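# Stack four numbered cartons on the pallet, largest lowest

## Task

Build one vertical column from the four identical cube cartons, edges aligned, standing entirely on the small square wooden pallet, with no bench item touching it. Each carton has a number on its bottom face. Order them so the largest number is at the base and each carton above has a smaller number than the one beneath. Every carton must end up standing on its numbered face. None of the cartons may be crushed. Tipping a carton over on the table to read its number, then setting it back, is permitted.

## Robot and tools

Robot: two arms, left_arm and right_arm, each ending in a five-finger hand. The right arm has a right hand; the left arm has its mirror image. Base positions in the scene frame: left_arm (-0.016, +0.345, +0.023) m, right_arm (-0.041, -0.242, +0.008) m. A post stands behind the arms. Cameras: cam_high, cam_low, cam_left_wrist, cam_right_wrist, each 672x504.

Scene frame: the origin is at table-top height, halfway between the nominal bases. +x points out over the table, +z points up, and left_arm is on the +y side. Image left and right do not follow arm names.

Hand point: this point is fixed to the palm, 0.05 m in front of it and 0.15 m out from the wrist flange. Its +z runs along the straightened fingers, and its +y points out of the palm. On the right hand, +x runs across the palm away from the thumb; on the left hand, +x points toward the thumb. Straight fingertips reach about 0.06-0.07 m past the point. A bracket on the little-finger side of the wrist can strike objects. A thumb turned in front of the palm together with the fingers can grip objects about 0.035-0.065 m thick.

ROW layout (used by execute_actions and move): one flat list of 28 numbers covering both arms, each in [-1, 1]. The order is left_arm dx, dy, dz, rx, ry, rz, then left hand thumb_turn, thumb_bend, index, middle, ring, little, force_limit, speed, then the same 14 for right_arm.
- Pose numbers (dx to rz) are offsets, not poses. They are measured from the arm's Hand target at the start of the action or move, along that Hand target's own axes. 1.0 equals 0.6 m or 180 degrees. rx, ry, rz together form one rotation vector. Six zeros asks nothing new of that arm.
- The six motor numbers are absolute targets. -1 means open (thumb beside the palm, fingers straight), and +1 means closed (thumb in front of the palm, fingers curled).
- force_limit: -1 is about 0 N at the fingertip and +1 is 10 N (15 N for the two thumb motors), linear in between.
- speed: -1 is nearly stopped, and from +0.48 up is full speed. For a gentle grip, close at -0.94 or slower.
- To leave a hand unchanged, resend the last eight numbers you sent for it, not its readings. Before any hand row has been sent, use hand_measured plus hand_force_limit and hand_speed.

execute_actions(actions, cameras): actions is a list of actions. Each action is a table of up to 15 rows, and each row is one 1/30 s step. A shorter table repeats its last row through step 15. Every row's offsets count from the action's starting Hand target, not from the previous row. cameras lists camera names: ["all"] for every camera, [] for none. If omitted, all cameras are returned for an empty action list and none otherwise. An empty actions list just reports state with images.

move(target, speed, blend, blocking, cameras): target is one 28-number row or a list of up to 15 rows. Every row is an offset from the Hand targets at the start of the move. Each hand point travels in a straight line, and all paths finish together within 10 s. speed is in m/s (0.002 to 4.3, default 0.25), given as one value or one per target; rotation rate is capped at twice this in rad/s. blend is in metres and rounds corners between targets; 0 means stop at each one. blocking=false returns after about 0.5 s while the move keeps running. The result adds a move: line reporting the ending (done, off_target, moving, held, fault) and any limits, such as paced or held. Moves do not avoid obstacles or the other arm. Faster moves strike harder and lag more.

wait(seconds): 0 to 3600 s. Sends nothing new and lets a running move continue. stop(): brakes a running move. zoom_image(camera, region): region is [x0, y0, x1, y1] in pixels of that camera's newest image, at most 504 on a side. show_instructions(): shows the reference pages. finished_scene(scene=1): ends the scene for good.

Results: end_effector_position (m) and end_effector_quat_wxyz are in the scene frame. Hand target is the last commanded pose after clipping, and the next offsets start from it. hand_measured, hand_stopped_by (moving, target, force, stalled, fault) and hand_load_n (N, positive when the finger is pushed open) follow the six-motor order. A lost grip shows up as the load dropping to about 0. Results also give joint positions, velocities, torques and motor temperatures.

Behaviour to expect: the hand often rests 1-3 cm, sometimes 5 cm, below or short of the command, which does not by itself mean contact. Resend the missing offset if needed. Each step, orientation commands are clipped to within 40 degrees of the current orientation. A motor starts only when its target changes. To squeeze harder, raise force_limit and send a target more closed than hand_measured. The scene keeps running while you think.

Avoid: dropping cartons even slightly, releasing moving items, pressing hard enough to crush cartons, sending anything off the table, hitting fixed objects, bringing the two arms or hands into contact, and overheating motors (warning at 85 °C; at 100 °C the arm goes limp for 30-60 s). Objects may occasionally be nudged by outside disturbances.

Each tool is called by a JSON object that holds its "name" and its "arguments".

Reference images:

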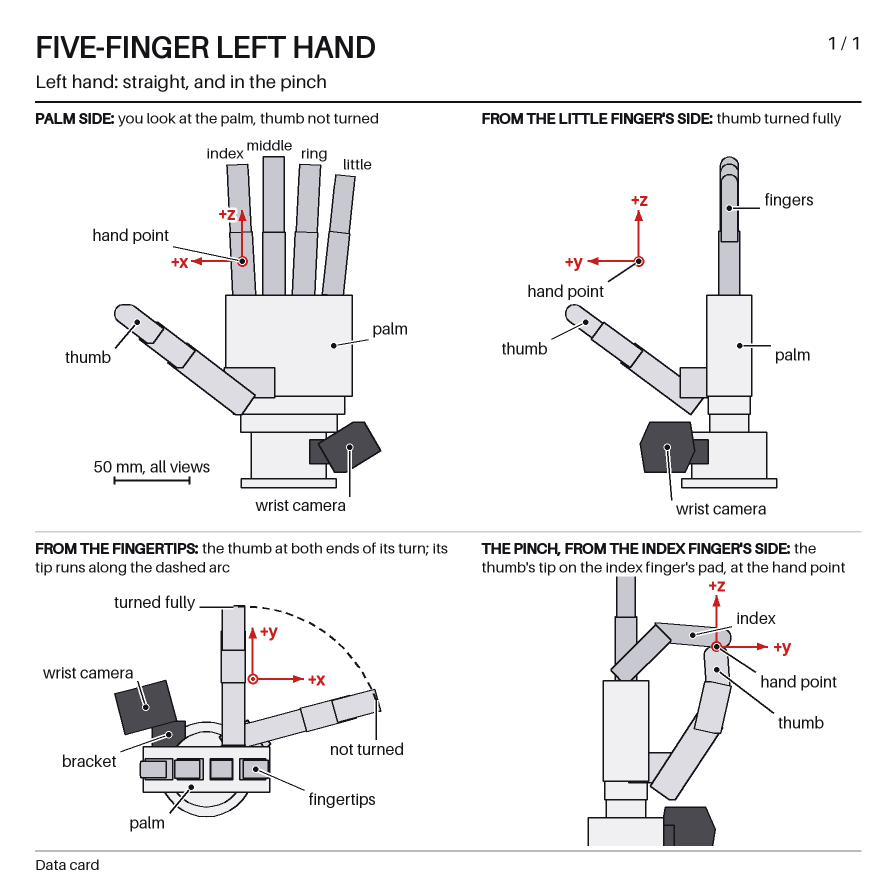

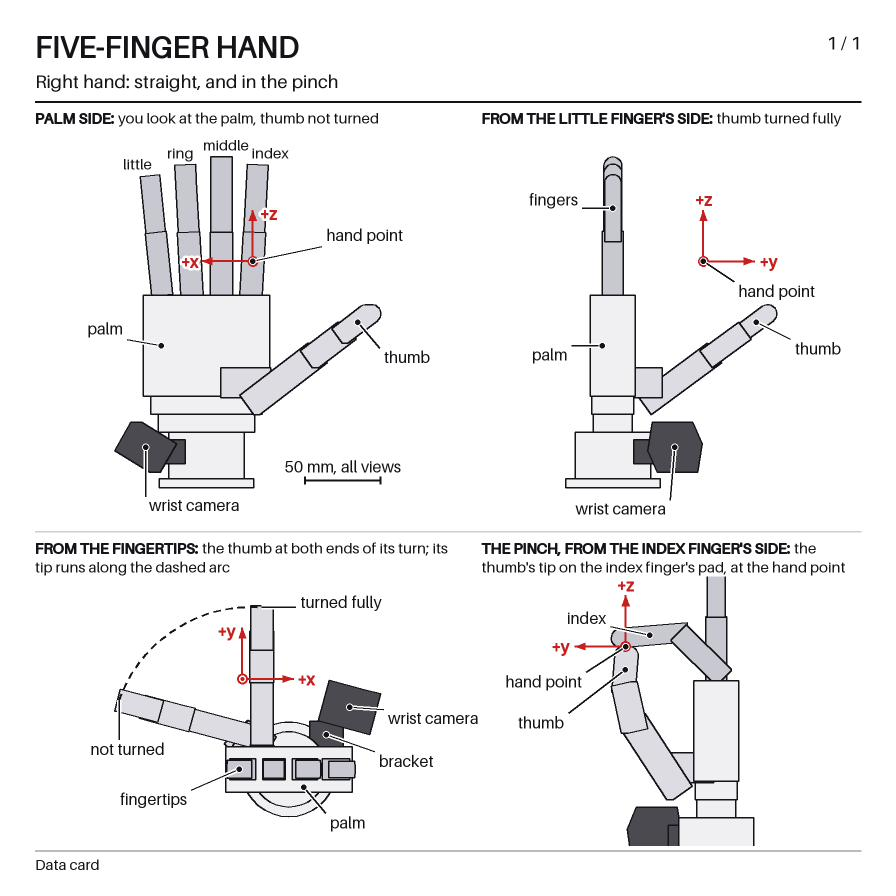

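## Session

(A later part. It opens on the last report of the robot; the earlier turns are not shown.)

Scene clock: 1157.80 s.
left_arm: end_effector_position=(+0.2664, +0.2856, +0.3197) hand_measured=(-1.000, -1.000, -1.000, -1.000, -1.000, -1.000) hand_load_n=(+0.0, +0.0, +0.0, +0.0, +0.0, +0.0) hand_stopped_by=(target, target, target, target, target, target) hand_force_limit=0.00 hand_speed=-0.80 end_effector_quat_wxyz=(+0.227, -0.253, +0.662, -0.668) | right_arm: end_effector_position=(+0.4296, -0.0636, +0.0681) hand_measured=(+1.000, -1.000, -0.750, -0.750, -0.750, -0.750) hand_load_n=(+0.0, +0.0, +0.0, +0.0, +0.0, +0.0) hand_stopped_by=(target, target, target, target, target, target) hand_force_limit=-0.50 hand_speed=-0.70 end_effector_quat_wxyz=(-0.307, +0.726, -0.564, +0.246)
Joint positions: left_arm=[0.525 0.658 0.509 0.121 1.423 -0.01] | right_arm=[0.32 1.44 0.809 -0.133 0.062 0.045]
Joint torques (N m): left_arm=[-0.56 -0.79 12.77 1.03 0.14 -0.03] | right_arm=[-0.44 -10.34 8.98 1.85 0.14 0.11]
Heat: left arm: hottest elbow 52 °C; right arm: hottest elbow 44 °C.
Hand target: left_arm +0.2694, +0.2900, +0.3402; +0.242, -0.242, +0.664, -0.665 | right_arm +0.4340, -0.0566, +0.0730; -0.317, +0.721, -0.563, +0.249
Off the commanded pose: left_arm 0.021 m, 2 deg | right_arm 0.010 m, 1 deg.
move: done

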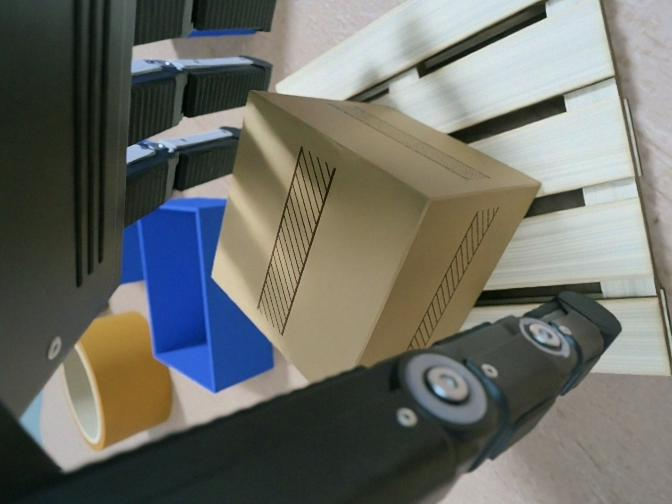

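{"name": "move", "arguments": {"target": [0,0,0,0,0,0,-1,-1,-1,-1,-1,-1,0,-0.8,-0.0202,-0.001,0.001,0,0,0,1,-1,-0.75,-0.75,-0.75,-0.75,-0.5,-0.7], "cameras": ["cam_right_wrist"], "speed": 0.06}}

Scene clock: 1165.87 s.
left_arm: end_effector_position=(+0.2664, +0.2856, +0.3197) hand_measured=(-1.000, -1.000, -1.000, -1.000, -1.000, -1.000) hand_load_n=(+0.0, -0.5, +0.0, +0.0, +0.0, +0.0) hand_stopped_by=(target, target, target, target, target, target) hand_force_limit=0.00 hand_speed=-0.80 end_effector_quat_wxyz=(+0.227, -0.253, +0.662, -0.668) | right_arm: end_effector_position=(+0.4256, -0.0515, +0.0682) hand_measured=(+1.000, -1.000, -0.750, -0.750, -0.750, -0.750) hand_load_n=(+0.0, +0.0, +0.0, +0.0, +0.0, +0.0) hand_stopped_by=(target, target, target, target, target, target) hand_force_limit=-0.50 hand_speed=-0.70 end_effector_quat_wxyz=(-0.307, +0.727, -0.563, +0.246)
Joint positions: left_arm=[0.525 0.658 0.509 0.121 1.423 -0.01] | right_arm=[0.351 1.44 0.809 -0.133 0.084 0.064]
Joint torques (N m): left_arm=[-0.67 -0.85 12.77 1.02 0.14 -0.03] | right_arm=[-0.79 -10.11 9.46 1.69 0.17 0.09]
Heat: left arm: hottest elbow 52 °C; right arm: hottest elbow 44 °C.
Hand target: left_arm +0.2694, +0.2900, +0.3402; +0.242, -0.242, +0.664, -0.665 | right_arm +0.4319, -0.0447, +0.0730; -0.317, +0.721, -0.564, +0.249
Off the commanded pose: left_arm 0.021 m, 2 deg | right_arm 0.010 m, 1 deg.
move: done

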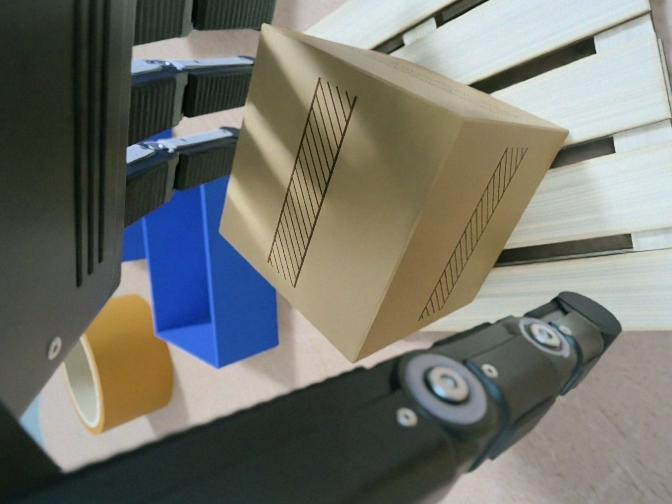

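{"name": "execute_actions", "arguments": {"actions": []}}

{"name": "zoom_image", "arguments": {"camera": "cam_high", "region": [240, 200, 340, 275]}}

Scene clock: 1186.10 s.
left_arm: end_effector_position=(+0.2664, +0.2856, +0.3197) hand_measured=(-1.000, -1.000, -1.000, -1.000, -1.000, -1.000) hand_load_n=(+0.0, +0.0, +0.0, +0.0, +0.0, -0.5) hand_stopped_by=(target, target, target, target, target, target) hand_force_limit=0.00 hand_speed=-0.80 end_effector_quat_wxyz=(+0.227, -0.253, +0.662, -0.668) | right_arm: end_effector_position=(+0.4256, -0.0514, +0.0682) hand_measured=(+1.000, -1.000, -0.750, -0.750, -0.750, -0.750) hand_load_n=(+0.0, +0.0, +0.0, +0.0, +0.0, +0.0) hand_stopped_by=(target, target, target, target, target, target) hand_force_limit=-0.50 hand_speed=-0.70 end_effector_quat_wxyz=(-0.307, +0.726, -0.563, +0.246)
Joint positions: left_arm=[0.525 0.658 0.509 0.121 1.423 -0.01] | right_arm=[0.351 1.44 0.809 -0.133 0.084 0.065]
Joint velocities: within noise
Joint torques (N m): left_arm=[-0.62 -0.79 12.78 1.03 0.14 -0.03] | right_arm=[-0.79 -9.88 9.46 1.73 0.17 0.12]
Motor temperatures (°C): left_arm=[29 30 52 28 28 29] | right_arm=[34 30 45 30 30 31]
Heat: left arm: hottest elbow 52 °C; right arm: hottest elbow 45 °C.
Hand target: left_arm +0.2694, +0.2900, +0.3402; +0.242, -0.242, +0.664, -0.665 | right_arm +0.4319, -0.0447, +0.0730; -0.317, +0.721, -0.564, +0.249
Off the commanded pose: left_arm 0.021 m, 2 deg | right_arm 0.010 m, 1 deg.

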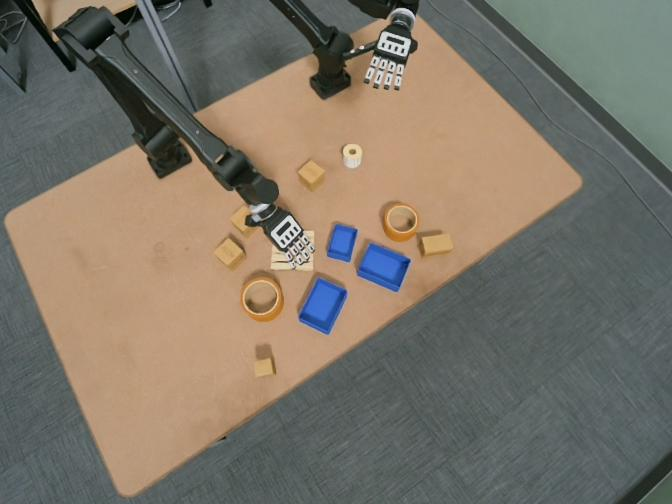

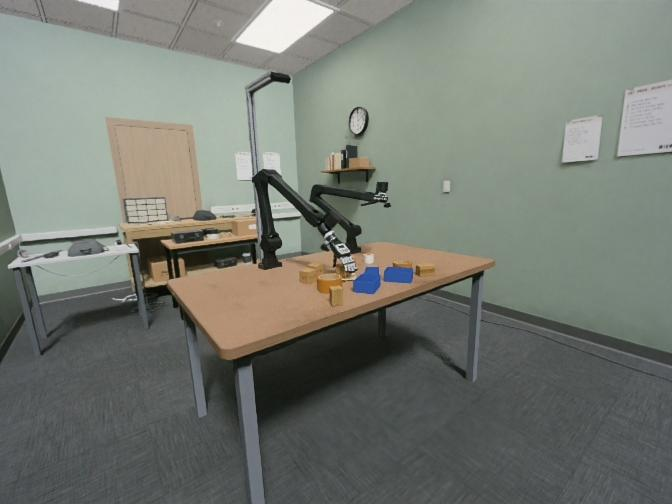

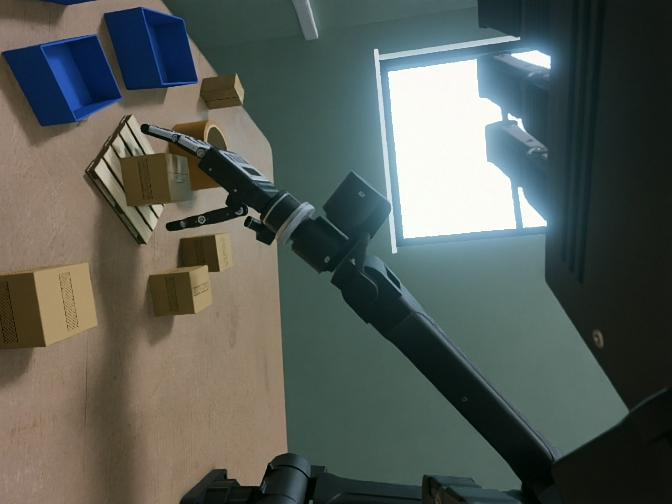

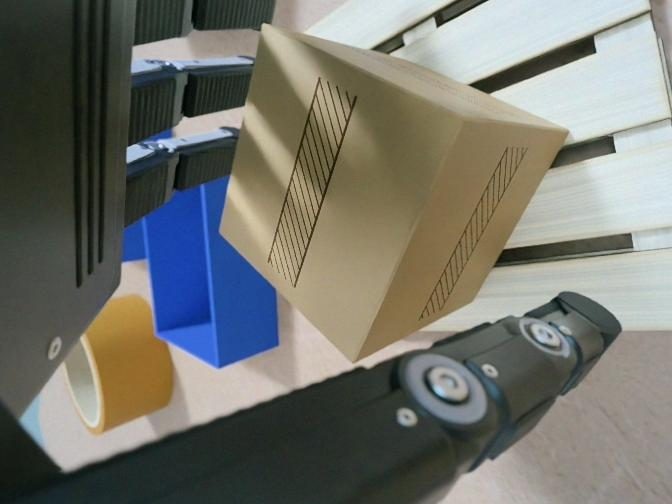

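Scaled by 5.040 from the camera's image (finer frame: 960x720).

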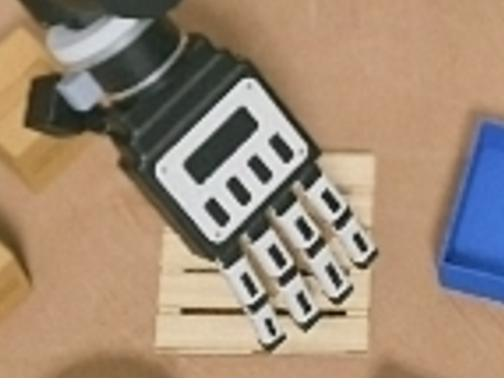

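{"name": "move", "arguments": {"target": [0,0,0,0,0,0,-1,-1,-1,-1,-1,-1,0,-0.8,0.005,0.0124,-0.0135,0,0,0,1,-1,-0.75,-0.75,-0.75,-0.75,-0.5,-0.7], "cameras": ["cam_right_wrist"], "speed": 0.06}}

Scene clock: 1224.13 s.
left_arm: end_effector_position=(+0.2664, +0.2856, +0.3197) hand_measured=(-1.000, -1.000, -1.000, -1.000, -1.000, -1.000) hand_load_n=(+0.0, +0.0, +0.0, +0.0, +0.0, +0.0) hand_stopped_by=(target, target, target, target, target, target) hand_force_limit=0.00 hand_speed=-0.80 end_effector_quat_wxyz=(+0.227, -0.253, +0.662, -0.668) | right_arm: end_effector_position=(+0.4164, -0.0548, +0.0610) hand_measured=(+1.000, -1.000, -0.750, -0.750, -0.750, -0.750) hand_load_n=(+0.0, +0.0, +0.0, +0.0, +0.0, +0.0) hand_stopped_by=(target, target, target, target, target, target) hand_force_limit=-0.50 hand_speed=-0.70 end_effector_quat_wxyz=(-0.302, +0.729, -0.565, +0.242)
Joint positions: left_arm=[0.525 0.658 0.509 0.121 1.423 -0.01] | right_arm=[0.351 1.433 0.786 -0.132 0.084 0.065]
Joint torques (N m): left_arm=[-0.62 -0.91 12.79 1.06 0.14 -0.04] | right_arm=[-1.14 -11.46 8.77 1.73 0.02 0.07]
Heat: left arm: hottest elbow 52 °C; right arm: hottest elbow 45 °C.
Hand target: left_arm +0.2694, +0.2900, +0.3402; +0.242, -0.242, +0.664, -0.665 | right_arm +0.4220, -0.0502, +0.0732; -0.317, +0.721, -0.564, +0.249
Off the commanded pose: left_arm 0.021 m, 2 deg | right_arm 0.014 m, 2 deg.
move: off_target (right_arm)

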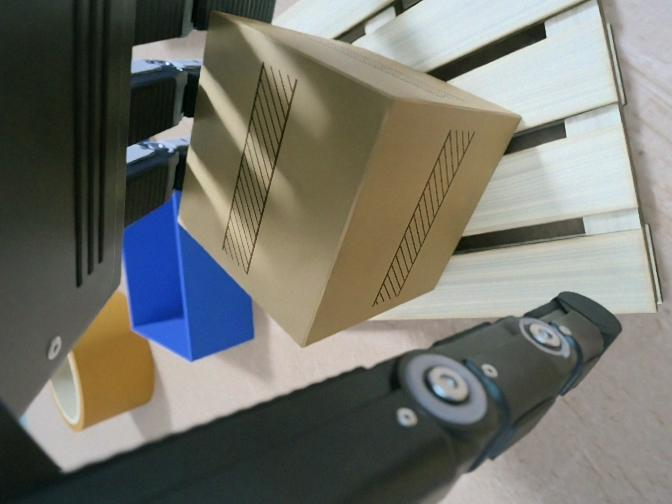

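{"name": "move", "arguments": {"target": [0,0,0,0,0,0,-1,-1,-1,-1,-1,-1,0,-0.8,0.0133,-0.0109,-0.0054,0,0,0,1,-1,-0.75,-0.75,-0.75,-0.75,-0.5,-0.7], "cameras": ["cam_right_wrist"], "speed": 0.06}}

Scene clock: 1231.43 s.
left_arm: end_effector_position=(+0.2664, +0.2856, +0.3197) hand_measured=(-1.000, -1.000, -1.000, -1.000, -1.000, -1.000) hand_load_n=(+0.0, +0.0, +0.0, +0.0, +0.0, +0.0) hand_stopped_by=(target, target, target, target, target, target) hand_force_limit=0.00 hand_speed=-0.80 end_effector_quat_wxyz=(+0.227, -0.253, +0.662, -0.668) | right_arm: end_effector_position=(+0.4172, -0.0548, +0.0666) hand_measured=(+1.000, -1.000, -0.750, -0.750, -0.750, -0.750) hand_load_n=(+0.0, +0.0, +0.0, +0.0, +0.0, +0.0) hand_stopped_by=(target, target, target, target, target, target) hand_force_limit=-0.50 hand_speed=-0.70 end_effector_quat_wxyz=(-0.309, +0.727, -0.564, +0.241)
Joint positions: left_arm=[0.525 0.658 0.509 0.121 1.423 -0.01] | right_arm=[0.346 1.422 0.786 -0.132 0.071 0.065]
Joint torques (N m): left_arm=[-0.62 -0.97 12.79 1.06 0.14 -0.04] | right_arm=[-2.37 -11.34 9.98 0.98 -0.07 -0.06]
Heat: left arm: hottest elbow 53 °C; right arm: hottest elbow 44 °C.
Hand target: left_arm +0.2694, +0.2900, +0.3402; +0.242, -0.242, +0.664, -0.665 | right_arm +0.4259, -0.0574, +0.0802; -0.317, +0.721, -0.563, +0.249
Off the commanded pose: left_arm 0.021 m, 2 deg | right_arm 0.016 m, 1 deg.
move: off_target (right_arm)

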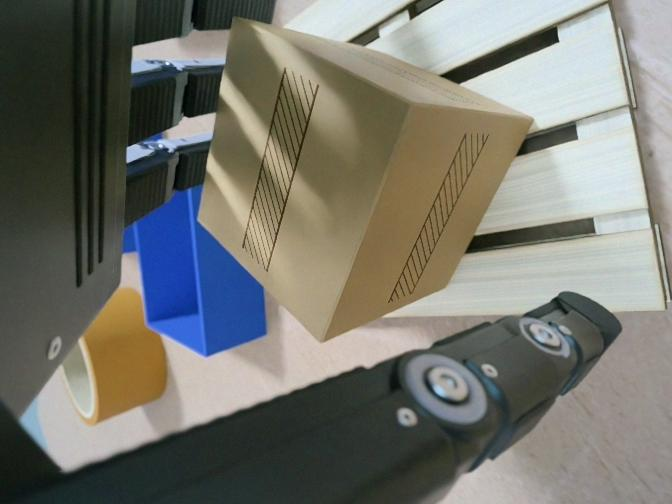

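{"name": "move", "arguments": {"target": [0,0,0,0,0,0,-1,-1,-1,-1,-1,-1,0,-0.8,0.0133,0,0,0,0,0,1,-1,-0.75,-0.75,-0.75,-0.75,-0.5,-0.7], "cameras": ["cam_right_wrist"], "speed": 0.06}}

Scene clock: 1237.27 s.
left_arm: end_effector_position=(+0.2664, +0.2856, +0.3197) hand_measured=(-1.000, -1.000, -1.000, -1.000, -1.000, -1.000) hand_load_n=(+0.0, +0.0, +0.0, +0.0, +0.0, +0.0) hand_stopped_by=(target, target, target, target, target, target) hand_force_limit=0.00 hand_speed=-0.80 end_effector_quat_wxyz=(+0.227, -0.253, +0.662, -0.668) | right_arm: end_effector_position=(+0.4200, -0.0625, +0.0667) hand_measured=(+1.000, -1.000, -0.750, -0.750, -0.750, -0.750) hand_load_n=(+0.0, +0.0, +0.0, +0.0, +0.0, +0.0) hand_stopped_by=(target, target, target, target, target, target) hand_force_limit=-0.50 hand_speed=-0.70 end_effector_quat_wxyz=(-0.309, +0.724, -0.568, +0.240)
Joint positions: left_arm=[0.525 0.658 0.509 0.121 1.423 -0.01] | right_arm=[0.324 1.422 0.786 -0.132 0.056 0.06]
Joint torques (N m): left_arm=[-0.73 -0.91 12.78 1.06 0.13 -0.04] | right_arm=[-2.26 -11.28 9.72 0.98 -0.05 -0.13]
Heat: left arm: hottest elbow 53 °C; right arm: hottest elbow 44 °C.
Hand target: left_arm +0.2694, +0.2900, +0.3402; +0.242, -0.242, +0.664, -0.665 | right_arm +0.4279, -0.0652, +0.0803; -0.317, +0.721, -0.563, +0.249
Off the commanded pose: left_arm 0.021 m, 2 deg | right_arm 0.016 m, 1 deg.
move: off_target (right_arm)

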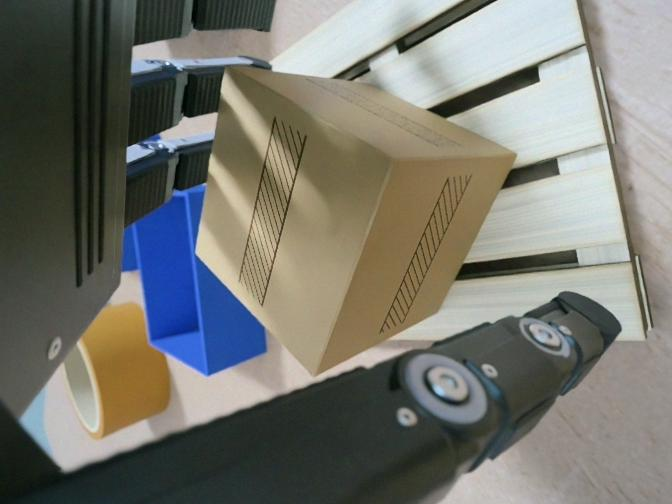

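{"name": "move", "arguments": {"target": [0,0,0,0,0,0,-1,-1,-1,-1,-1,-1,0,-0.8,0,0,0,0,0,0,1,-0.75,-0.5,-0.5,-0.65,-0.65,-0.5,-0.85], "cameras": []}}

{"name": "move", "arguments": {"target": [0,0,0,0,0,0,-1,-1,-1,-1,-1,-1,0,-0.8,0,0,0,0,0,0,1,-0.2,-0.5,-0.5,-0.65,-0.65,-0.5,-0.92], "cameras": ["cam_right_wrist"]}}

Scene clock: 1245.70 s.
left_arm: end_effector_position=(+0.2664, +0.2856, +0.3197) hand_measured=(-1.000, -1.000, -1.000, -1.000, -1.000, -1.000) hand_load_n=(+0.0, +0.0, +0.0, +0.0, +0.0, +0.0) hand_stopped_by=(target, target, target, target, target, target) hand_force_limit=0.00 hand_speed=-0.80 end_effector_quat_wxyz=(+0.227, -0.253, +0.662, -0.668) | right_arm: end_effector_position=(+0.4200, -0.0625, +0.0669) hand_measured=(+1.000, -0.750, -0.500, -0.500, -0.650, -0.650) hand_load_n=(+0.5, +0.0, +0.0, +0.0, +0.0, +0.0) hand_stopped_by=(target, target, target, target, target, target) hand_force_limit=-0.50 hand_speed=-0.85 end_effector_quat_wxyz=(-0.309, +0.724, -0.568, +0.240)
Joint positions: left_arm=[0.525 0.658 0.509 0.121 1.423 -0.01] | right_arm=[0.324 1.422 0.786 -0.132 0.056 0.06]
Joint torques (N m): left_arm=[-0.67 -0.91 12.78 1.03 0.14 -0.04] | right_arm=[-2.14 -11.52 9.7 1.02 -0.06 -0.15]
Heat: left arm: hottest elbow 53 °C; right arm: hottest elbow 44 °C.
Hand target: left_arm +0.2694, +0.2900, +0.3402; +0.242, -0.242, +0.664, -0.665 | right_arm +0.4279, -0.0652, +0.0802; -0.317, +0.721, -0.563, +0.249
Off the commanded pose: left_arm 0.021 m, 2 deg | right_arm 0.016 m, 1 deg.
move: done

Scene clock: 1249.27 s.
left_arm: end_effector_position=(+0.2664, +0.2856, +0.3197) hand_measured=(-1.000, -1.000, -1.000, -1.000, -1.000, -1.000) hand_load_n=(-0.5, +0.0, +0.0, +0.0, +0.0, +0.0) hand_stopped_by=(target, target, target, target, target, target) hand_force_limit=0.00 hand_speed=-0.80 end_effector_quat_wxyz=(+0.227, -0.253, +0.662, -0.668) | right_arm: end_effector_position=(+0.4200, -0.0625, +0.0669) hand_measured=(+1.000, -0.368, -0.500, -0.500, -0.650, -0.650) hand_load_n=(+0.0, +4.0, +1.0, +1.0, +0.0, +0.0) hand_stopped_by=(target, force, target, target, target, target) hand_force_limit=-0.50 hand_speed=-0.92 end_effector_quat_wxyz=(-0.309, +0.724, -0.568, +0.240)
Joint positions: left_arm=[0.525 0.658 0.509 0.121 1.423 -0.01] | right_arm=[0.324 1.422 0.786 -0.132 0.056 0.06]
Joint torques (N m): left_arm=[-0.67 -0.91 12.83 1.06 0.14 -0.04] | right_arm=[-2.02 -11.4 9.78 1.02 -0.05 -0.13]
Heat: left arm: hottest elbow 53 °C; right arm: hottest elbow 44 °C.
Hand target: left_arm +0.2694, +0.2900, +0.3402; +0.242, -0.242, +0.664, -0.665 | right_arm +0.4279, -0.0652, +0.0802; -0.317, +0.721, -0.563, +0.249
Off the commanded pose: left_arm 0.021 m, 2 deg | right_arm 0.016 m, 1 deg.
move: done

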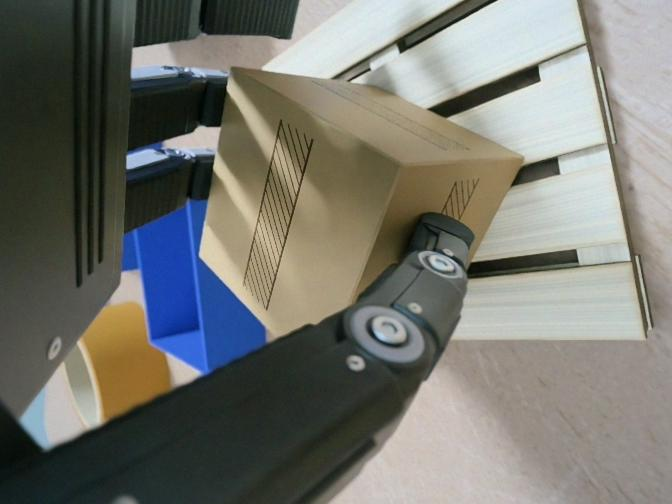

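{"name": "move", "arguments": {"target": [[0,0,0,0,0,0,-1,-1,-1,-1,-1,-1,0,-0.8,0.0153,-0.0597,-0.0459,0,0,0,1,-0.2,-0.5,-0.5,-0.65,-0.65,-0.5,-0.92],[0,0,0,0,0,0,-1,-1,-1,-1,-1,-1,0,-0.8,0.017,-0.015,0.004,0,0,0,1,-0.2,-0.5,-0.5,-0.65,-0.65,-0.5,-0.92]], "cameras": ["cam_left_wrist", "cam_right_wrist", "cam_high"], "speed": [0.08, 0.06]}}

{"name": "zoom_image", "arguments": {"camera": "cam_left_wrist", "region": [50, 80, 300, 280]}}

Scene clock: 1263.10 s.
left_arm: end_effector_position=(+0.2664, +0.2856, +0.3197) hand_measured=(-1.000, -1.000, -1.000, -1.000, -1.000, -1.000) hand_load_n=(+0.0, +0.0, +0.0, +0.0, -0.5, +0.0) hand_stopped_by=(target, target, target, target, target, target) hand_force_limit=0.00 hand_speed=-0.80 end_effector_quat_wxyz=(+0.227, -0.253, +0.662, -0.668) | right_arm: end_effector_position=(+0.4286, -0.0694, +0.0790) hand_measured=(+1.000, -0.368, -0.500, -0.500, -0.650, -0.650) hand_load_n=(+0.0, +4.0, +0.5, +1.0, +0.0, +0.5) hand_stopped_by=(target, force, target, target, target, target) hand_force_limit=-0.50 hand_speed=-0.92 end_effector_quat_wxyz=(-0.309, +0.725, -0.567, +0.239)
Joint positions: left_arm=[0.525 0.658 0.509 0.121 1.423 -0.01] | right_arm=[0.3 1.416 0.819 -0.172 0.037 0.041]
Joint torques (N m): left_arm=[-0.73 -0.79 12.78 1.02 0.14 -0.03] | right_arm=[-2.37 -10.52 9.29 1.92 -0.07 -0.13]
Heat: left arm: hottest elbow 53 °C; right arm: hottest elbow 44 °C.
Hand target: left_arm +0.2694, +0.2900, +0.3402; +0.242, -0.242, +0.664, -0.665 | right_arm +0.4378, -0.0732, +0.0850; -0.317, +0.721, -0.564, +0.249
Off the commanded pose: left_arm 0.021 m, 2 deg | right_arm 0.012 m, 2 deg.
move: off_target (right_arm)
Images, in order (width x height): cam_high 672x504, cam_left_wrist 672x504, cam_right_wrist 672x504.

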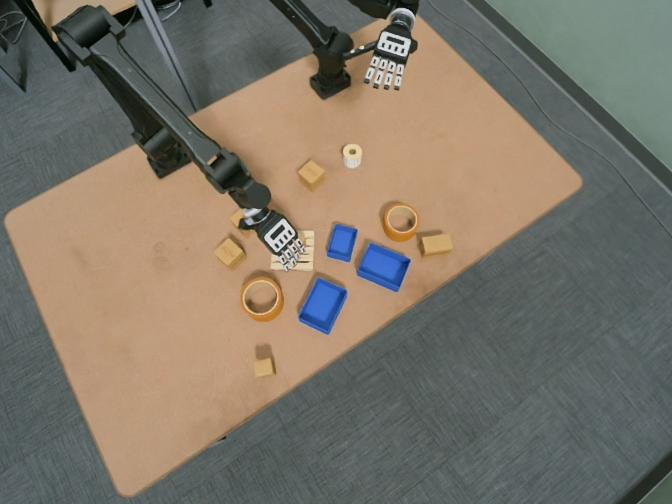

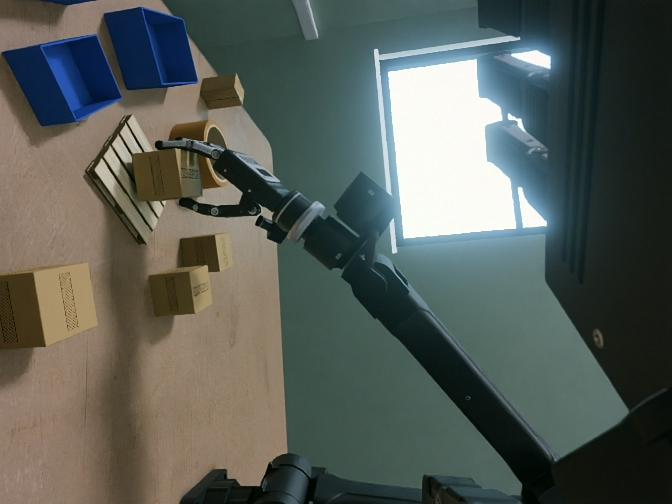

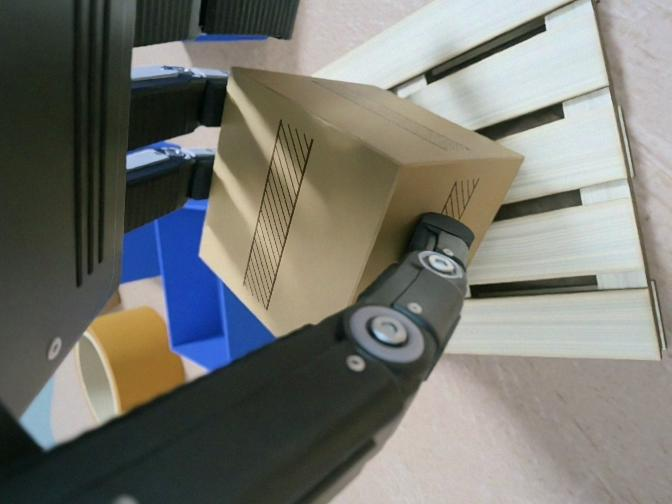

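Scaled by 2.016 from the camera's image (finer frame: 960x720).

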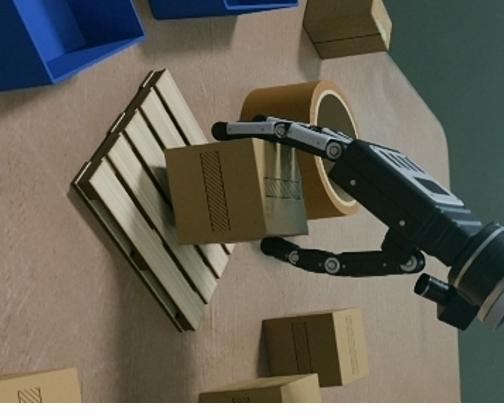

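{"name": "move", "arguments": {"target": [0,0,0,0,0,0,-1,-1,-1,-1,-1,-1,0,-0.8,0,0.0105,0.0096,0,0,0,1,-0.2,-0.5,-0.5,-0.65,-0.65,-0.5,-0.92], "cameras": ["cam_left_wrist"], "speed": 0.04}}

{"name": "zoom_image", "arguments": {"camera": "cam_left_wrist", "region": [80, 100, 230, 250]}}

Scene clock: 1268.50 s.
left_arm: end_effector_position=(+0.2664, +0.2856, +0.3197) hand_measured=(-1.000, -1.000, -1.000, -1.000, -1.000, -1.000) hand_load_n=(+0.0, +0.0, +0.0, +0.0, +0.0, +0.0) hand_stopped_by=(target, target, target, target, target, target) hand_force_limit=0.00 hand_speed=-0.80 end_effector_quat_wxyz=(+0.227, -0.253, +0.662, -0.668) | right_arm: end_effector_position=(+0.4286, -0.0695, +0.0708) hand_measured=(+1.000, -0.368, -0.500, -0.500, -0.650, -0.650) hand_load_n=(+0.0, +4.0, +0.5, +1.0, +0.0, +0.0) hand_stopped_by=(target, force, target, target, target, target) hand_force_limit=-0.50 hand_speed=-0.92 end_effector_quat_wxyz=(-0.309, +0.725, -0.567, +0.239)
Joint positions: left_arm=[0.525 0.658 0.509 0.121 1.423 -0.01] | right_arm=[0.3 1.43 0.808 -0.146 0.037 0.04]
Joint torques (N m): left_arm=[-0.67 -0.91 12.78 1.03 0.14 -0.04] | right_arm=[-2.43 -10.23 9.2 1.88 -0.07 -0.13]
Heat: left arm: hottest elbow 53 °C; right arm: hottest elbow 44 °C.
Hand target: left_arm +0.2694, +0.2900, +0.3402; +0.242, -0.242, +0.664, -0.665 | right_arm +0.4378, -0.0732, +0.0765; -0.317, +0.721, -0.563, +0.249
Off the commanded pose: left_arm 0.021 m, 2 deg | right_arm 0.011 m, 2 deg.
move: off_target (right_arm)

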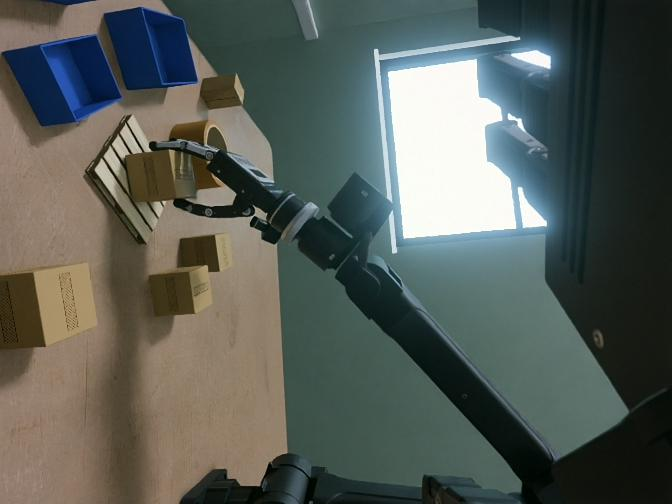

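Scaled by 3.360 from the camera's image (finer frame: 960x720).

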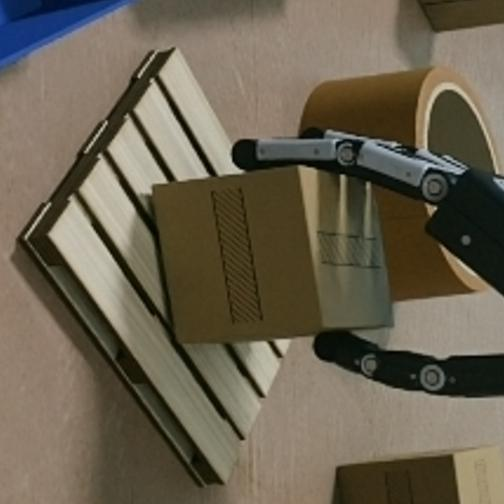

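{"name": "move", "arguments": {"target": [0,0,0,0,0,0,-1,-1,-1,-1,-1,-1,0,-0.8,0,0.0049,0.0045,0,0,0,1,-0.2,-0.5,-0.5,-0.65,-0.65,-0.5,-0.92], "cameras": ["cam_left_wrist"], "speed": 0.03}}

{"name": "zoom_image", "arguments": {"camera": "cam_left_wrist", "region": [80, 100, 230, 250]}}

Scene clock: 1276.47 s.
left_arm: end_effector_position=(+0.2664, +0.2856, +0.3197) hand_measured=(-1.000, -1.000, -1.000, -1.000, -1.000, -1.000) hand_load_n=(+0.0, +0.0, +0.0, +0.0, +0.0, +0.0) hand_stopped_by=(target, target, target, target, target, target) hand_force_limit=0.00 hand_speed=-0.80 end_effector_quat_wxyz=(+0.227, -0.253, +0.662, -0.668) | right_arm: end_effector_position=(+0.4293, -0.0692, +0.0684) hand_measured=(+1.000, -0.368, -0.500, -0.500, -0.650, -0.650) hand_load_n=(+0.0, +4.0, +1.0, +1.0, +0.0, +0.0) hand_stopped_by=(target, force, target, target, target, target) hand_force_limit=-0.50 hand_speed=-0.92 end_effector_quat_wxyz=(-0.311, +0.725, -0.566, +0.240)
Joint positions: left_arm=[0.525 0.658 0.509 0.121 1.423 -0.01] | right_arm=[0.3 1.435 0.804 -0.133 0.037 0.04]
Joint torques (N m): left_arm=[-0.73 -0.79 12.79 1.05 0.14 -0.04] | right_arm=[-2.32 -10.34 9.07 1.85 -0.1 -0.15]
Heat: left arm: hottest elbow 53 °C; right arm: hottest elbow 44 °C.
Hand target: left_arm +0.2694, +0.2900, +0.3402; +0.242, -0.242, +0.664, -0.665 | right_arm +0.4378, -0.0732, +0.0725; -0.317, +0.721, -0.563, +0.249
Off the commanded pose: left_arm 0.021 m, 2 deg | right_arm 0.010 m, 1 deg.
move: done

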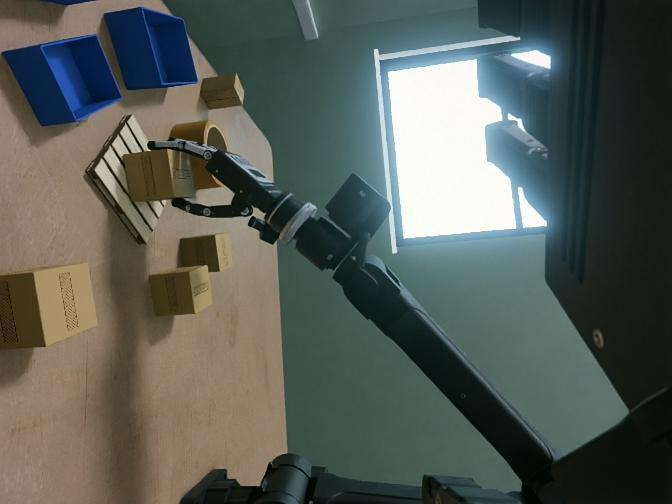

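Scaled by 3.360 from the camera's image (finer frame: 960x720).

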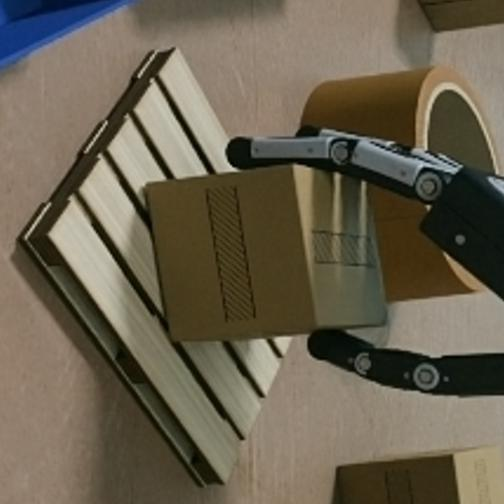

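{"name": "move", "arguments": {"target": [0,0,0,0,0,0,-1,-1,-1,-1,-1,-1,0,-0.8,0,0.0037,0.0034,0,0,0,1,-0.2,-0.5,-0.5,-0.65,-0.65,-0.5,-0.92], "cameras": ["cam_left_wrist"], "speed": 0.03}}

{"name": "zoom_image", "arguments": {"camera": "cam_left_wrist", "region": [80, 100, 230, 250]}}

Scene clock: 1280.73 s.
left_arm: end_effector_position=(+0.2664, +0.2856, +0.3197) hand_measured=(-1.000, -1.000, -1.000, -1.000, -1.000, -1.000) hand_load_n=(-0.5, +0.0, +0.0, -0.5, +0.0, +0.0) hand_stopped_by=(target, target, target, target, target, target) hand_force_limit=0.00 hand_speed=-0.80 end_effector_quat_wxyz=(+0.227, -0.253, +0.662, -0.668) | right_arm: end_effector_position=(+0.4306, -0.0688, +0.0669) hand_measured=(+1.000, -0.368, -0.500, -0.500, -0.650, -0.650) hand_load_n=(+0.0, +4.0, +0.5, +1.0, +0.0, +0.0) hand_stopped_by=(target, force, target, target, target, target) hand_force_limit=-0.50 hand_speed=-0.92 end_effector_quat_wxyz=(-0.312, +0.724, -0.566, +0.241)
Joint positions: left_arm=[0.525 0.658 0.509 0.121 1.423 -0.01] | right_arm=[0.3 1.441 0.803 -0.123 0.036 0.04]
Joint torques (N m): left_arm=[-0.62 -0.85 12.78 1.01 0.14 -0.04] | right_arm=[-2.26 -10.34 8.9 1.85 -0.07 -0.17]
Heat: left arm: hottest elbow 53 °C; right arm: hottest elbow 44 °C.
Hand target: left_arm +0.2694, +0.2900, +0.3402; +0.242, -0.242, +0.664, -0.665 | right_arm +0.4378, -0.0731, +0.0695; -0.317, +0.721, -0.563, +0.249
Off the commanded pose: left_arm 0.021 m, 2 deg | right_arm 0.009 m, 1 deg.
move: done

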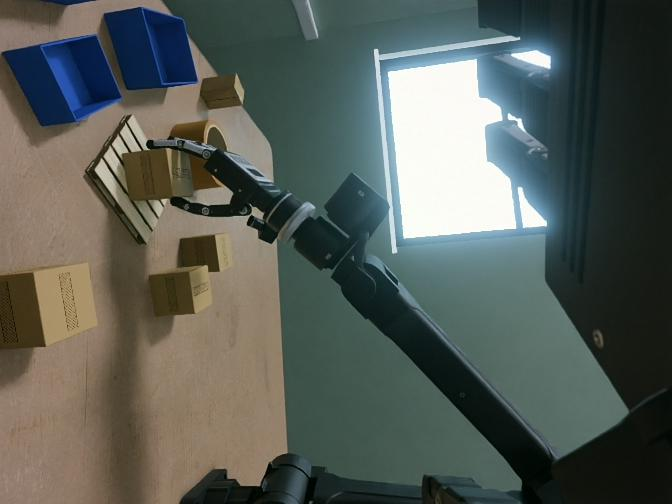

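Scaled by 3.360 from the camera's image (finer frame: 960x720).

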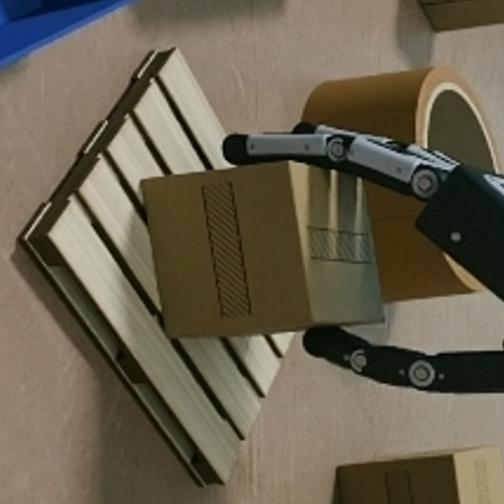

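{"name": "move", "arguments": {"target": [0,0,0,0,0,0,-1,-1,-1,-1,-1,-1,0,-0.8,0,0.0037,0.0034,0,0,0,1,-0.2,-0.5,-0.5,-0.65,-0.65,-0.5,-0.92], "cameras": ["cam_left_wrist"], "speed": 0.03}}

{"name": "zoom_image", "arguments": {"camera": "cam_left_wrist", "region": [80, 100, 230, 250]}}

Scene clock: 1285.93 s.
left_arm: end_effector_position=(+0.2664, +0.2856, +0.3197) hand_measured=(-1.000, -1.000, -1.000, -1.000, -1.000, -1.000) hand_load_n=(+0.0, +0.0, +0.0, +0.0, +0.0, +0.0) hand_stopped_by=(target, target, target, target, target, target) hand_force_limit=0.00 hand_speed=-0.80 end_effector_quat_wxyz=(+0.227, -0.253, +0.662, -0.668) | right_arm: end_effector_position=(+0.4315, -0.0687, +0.0670) hand_measured=(+1.000, -0.368, -0.500, -0.500, -0.650, -0.650) hand_load_n=(+0.0, +4.0, +0.5, +1.5, +0.0, +0.0) hand_stopped_by=(target, force, target, target, target, target) hand_force_limit=-0.50 hand_speed=-0.92 end_effector_quat_wxyz=(-0.315, +0.723, -0.565, +0.243)
Joint positions: left_arm=[0.525 0.658 0.509 0.121 1.423 -0.01] | right_arm=[0.299 1.441 0.8 -0.113 0.036 0.04]
Joint torques (N m): left_arm=[-0.62 -0.85 12.79 1.03 0.13 -0.04] | right_arm=[-2.26 -9.82 8.66 1.81 -0.06 -0.13]
Heat: left arm: hottest elbow 53 °C; right arm: hottest elbow 44 °C.
Hand target: left_arm +0.2694, +0.2900, +0.3402; +0.242, -0.242, +0.664, -0.665 | right_arm +0.4379, -0.0733, +0.0666; -0.317, +0.721, -0.563, +0.249
Off the commanded pose: left_arm 0.021 m, 2 deg | right_arm 0.008 m, 1 deg.
move: done

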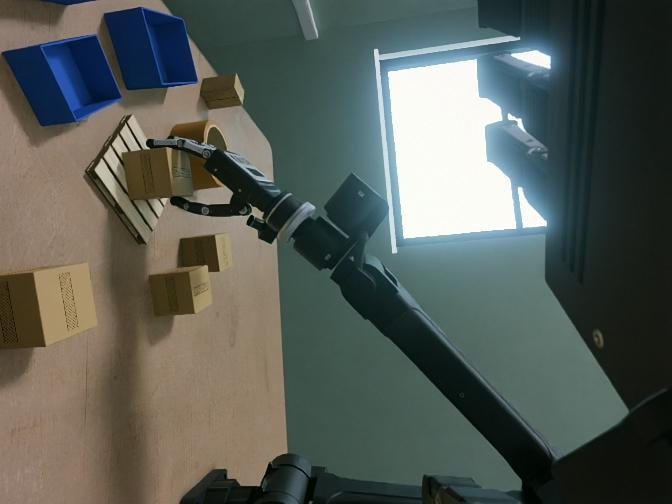

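Scaled by 3.360 from the camera's image (finer frame: 960x720).

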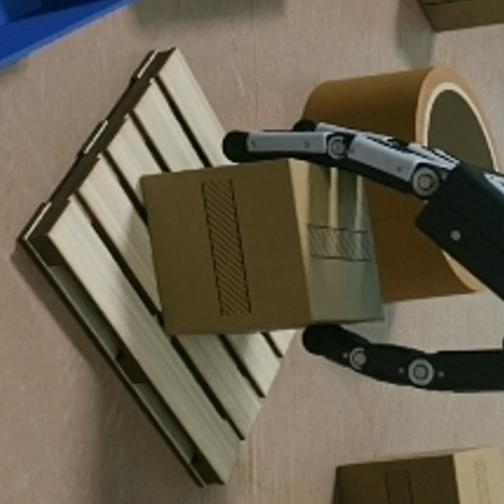

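{"name": "move", "arguments": {"target": [0,0,0,0,0,0,-1,-1,-1,-1,-1,-1,0,-0.8,0,0,0,0,0,0,1,-0.8,-0.5,-0.5,-0.65,-0.65,-0.5,-0.88], "cameras": []}}

{"name": "move", "arguments": {"target": [0,0,0,0,0,0,-1,-1,-1,-1,-1,-1,0,-0.8,0,0,0,0,0,0,1,-1,-1,-1,-1,-1,-0.5,-0.7], "cameras": ["cam_right_wrist", "cam_left_wrist"]}}

{"name": "zoom_image", "arguments": {"camera": "cam_left_wrist", "region": [80, 100, 230, 250]}}

Scene clock: 1294.13 s.
left_arm: end_effector_position=(+0.2664, +0.2856, +0.3197) hand_measured=(-1.000, -1.000, -1.000, -1.000, -1.000, -1.000) hand_load_n=(+0.0, +0.0, +0.0, +0.0, +0.0, +0.0) hand_stopped_by=(target, target, target, target, target, target) hand_force_limit=0.00 hand_speed=-0.80 end_effector_quat_wxyz=(+0.227, -0.253, +0.662, -0.668) | right_arm: end_effector_position=(+0.4320, -0.0685, +0.0668) hand_measured=(+1.000, -0.800, -0.500, -0.500, -0.650, -0.650) hand_load_n=(+0.0, +0.0, +0.0, +0.0, +0.0, +0.0) hand_stopped_by=(target, target, target, target, target, target) hand_force_limit=-0.50 hand_speed=-0.88 end_effector_quat_wxyz=(-0.315, +0.723, -0.565, +0.243)
Joint positions: left_arm=[0.525 0.658 0.509 0.121 1.423 -0.01] | right_arm=[0.299 1.442 0.8 -0.11 0.036 0.04]
Joint torques (N m): left_arm=[-0.67 -0.79 12.75 1.06 0.14 -0.03] | right_arm=[-2.37 -10.23 8.7 1.85 -0.08 -0.12]
Heat: left arm: hottest elbow 53 °C; right arm: hottest elbow 44 °C.
Hand target: left_arm +0.2694, +0.2900, +0.3402; +0.242, -0.242, +0.664, -0.665 | right_arm +0.4379, -0.0733, +0.0665; -0.317, +0.721, -0.564, +0.249
Off the commanded pose: left_arm 0.021 m, 2 deg | right_arm 0.008 m, 1 deg.
move: done

Scene clock: 1295.00 s.
left_arm: end_effector_position=(+0.2664, +0.2856, +0.3197) hand_measured=(-1.000, -1.000, -1.000, -1.000, -1.000, -1.000) hand_load_n=(+0.0, +0.0, +0.0, +0.0, +0.0, -0.5) hand_stopped_by=(target, target, target, target, target, target) hand_force_limit=0.00 hand_speed=-0.80 end_effector_quat_wxyz=(+0.227, -0.253, +0.662, -0.668) | right_arm: end_effector_position=(+0.4320, -0.0685, +0.0668) hand_measured=(+1.000, -1.000, -1.000, -1.000, -1.000, -1.000) hand_load_n=(+0.0, +0.0, +0.0, +0.0, +0.0, +0.0) hand_stopped_by=(target, target, target, target, target, target) hand_force_limit=-0.50 hand_speed=-0.70 end_effector_quat_wxyz=(-0.315, +0.723, -0.565, +0.243)
Joint positions: left_arm=[0.525 0.658 0.509 0.121 1.423 -0.01] | right_arm=[0.299 1.442 0.8 -0.11 0.036 0.04]
Joint torques (N m): left_arm=[-0.62 -0.79 12.79 1.02 0.13 -0.04] | right_arm=[-2.32 -9.88 8.79 1.81 -0.08 -0.14]
Heat: left arm: hottest elbow 53 °C; right arm: hottest elbow 44 °C.
Hand target: left_arm +0.2694, +0.2900, +0.3402; +0.242, -0.242, +0.664, -0.665 | right_arm +0.4379, -0.0733, +0.0665; -0.317, +0.721, -0.564, +0.249
Off the commanded pose: left_arm 0.021 m, 2 deg | right_arm 0.008 m, 1 deg.
move: done
Images, in order (width x height): cam_left_wrist 672x504, cam_right_wrist 672x504.

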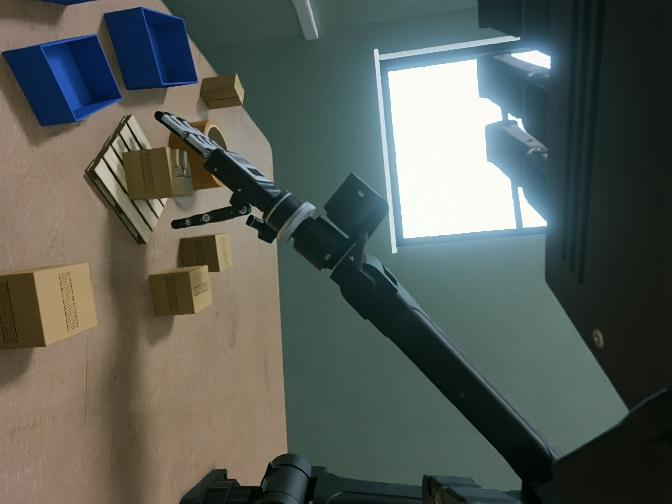

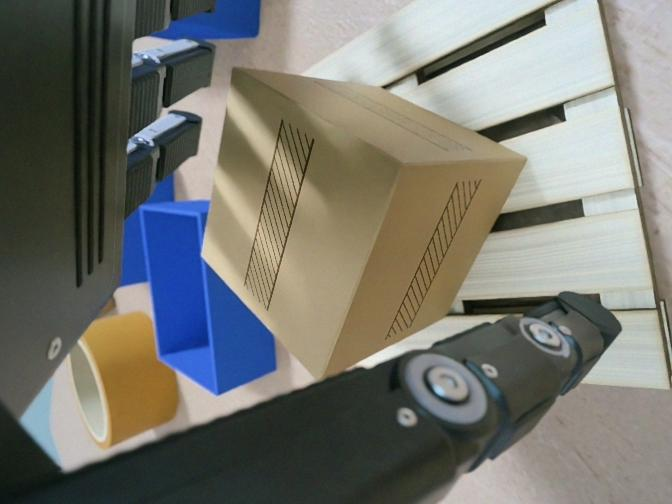

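Scaled by 3.360 from the camera's image (finer frame: 960x720).

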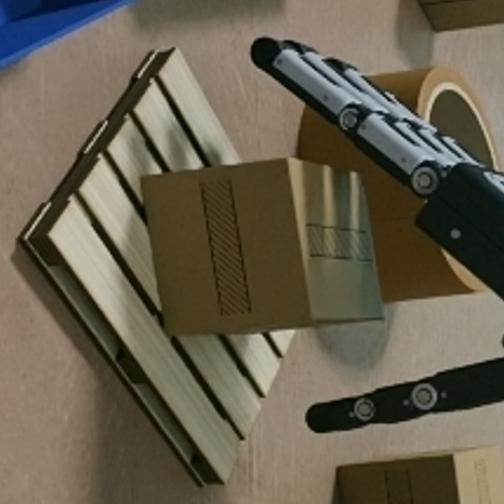

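{"name": "move", "arguments": {"target": [0,0,0,0,0,0,-1,-1,-1,-1,-1,-1,0,-0.8,0,-0.0397,-0.0183,0,0,0,1,-1,-1,-1,-1,-1,-0.5,-0.7], "cameras": ["cam_left_wrist"], "speed": 0.06}}

{"name": "zoom_image", "arguments": {"camera": "cam_left_wrist", "region": [80, 100, 230, 250]}}

Scene clock: 1307.37 s.
left_arm: end_effector_position=(+0.2664, +0.2856, +0.3197) hand_measured=(-1.000, -1.000, -1.000, -1.000, -1.000, -1.000) hand_load_n=(-0.5, +0.0, +0.0, +0.0, +0.0, +0.0) hand_stopped_by=(target, target, target, target, target, target) hand_force_limit=0.00 hand_speed=-0.80 end_effector_quat_wxyz=(+0.227, -0.253, +0.662, -0.668) | right_arm: end_effector_position=(+0.4237, -0.0712, +0.0646) hand_measured=(+1.000, -1.000, -1.000, -1.000, -1.000, -1.000) hand_load_n=(+0.0, +0.0, +0.0, +0.0, +0.0, +0.0) hand_stopped_by=(target, target, target, target, target, target) hand_force_limit=-0.50 hand_speed=-0.70 end_effector_quat_wxyz=(-0.299, +0.730, -0.570, +0.232)
Joint positions: left_arm=[0.525 0.658 0.509 0.121 1.423 -0.01] | right_arm=[0.299 1.437 0.809 -0.167 0.036 0.04]
Joint torques (N m): left_arm=[-0.67 -0.79 12.78 1.05 0.14 -0.04] | right_arm=[-2.37 -11.69 12.15 0.91 -0.08 -0.14]
Heat: left arm: hottest elbow 53 °C; right arm: hottest elbow 44 °C.
Hand target: left_arm +0.2694, +0.2900, +0.3402; +0.242, -0.242, +0.664, -0.665 | right_arm +0.4456, -0.0713, +0.0915; -0.317, +0.721, -0.563, +0.249
Off the commanded pose: left_arm 0.021 m, 2 deg | right_arm 0.035 m, 3 deg.
move: off_target (right_arm)

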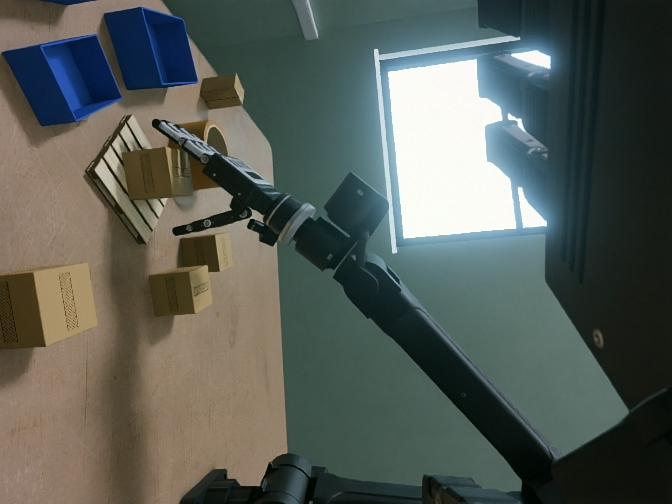

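Scaled by 3.360 from the camera's image (finer frame: 960x720).

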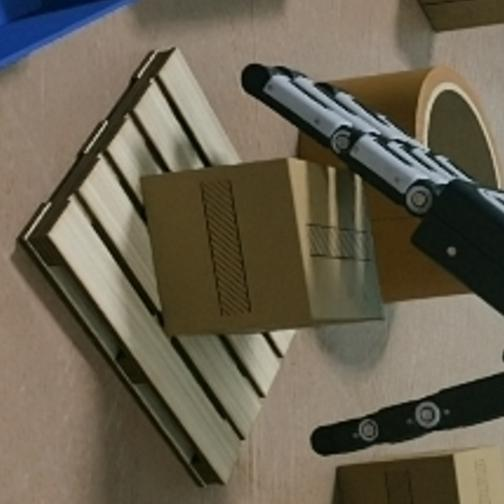

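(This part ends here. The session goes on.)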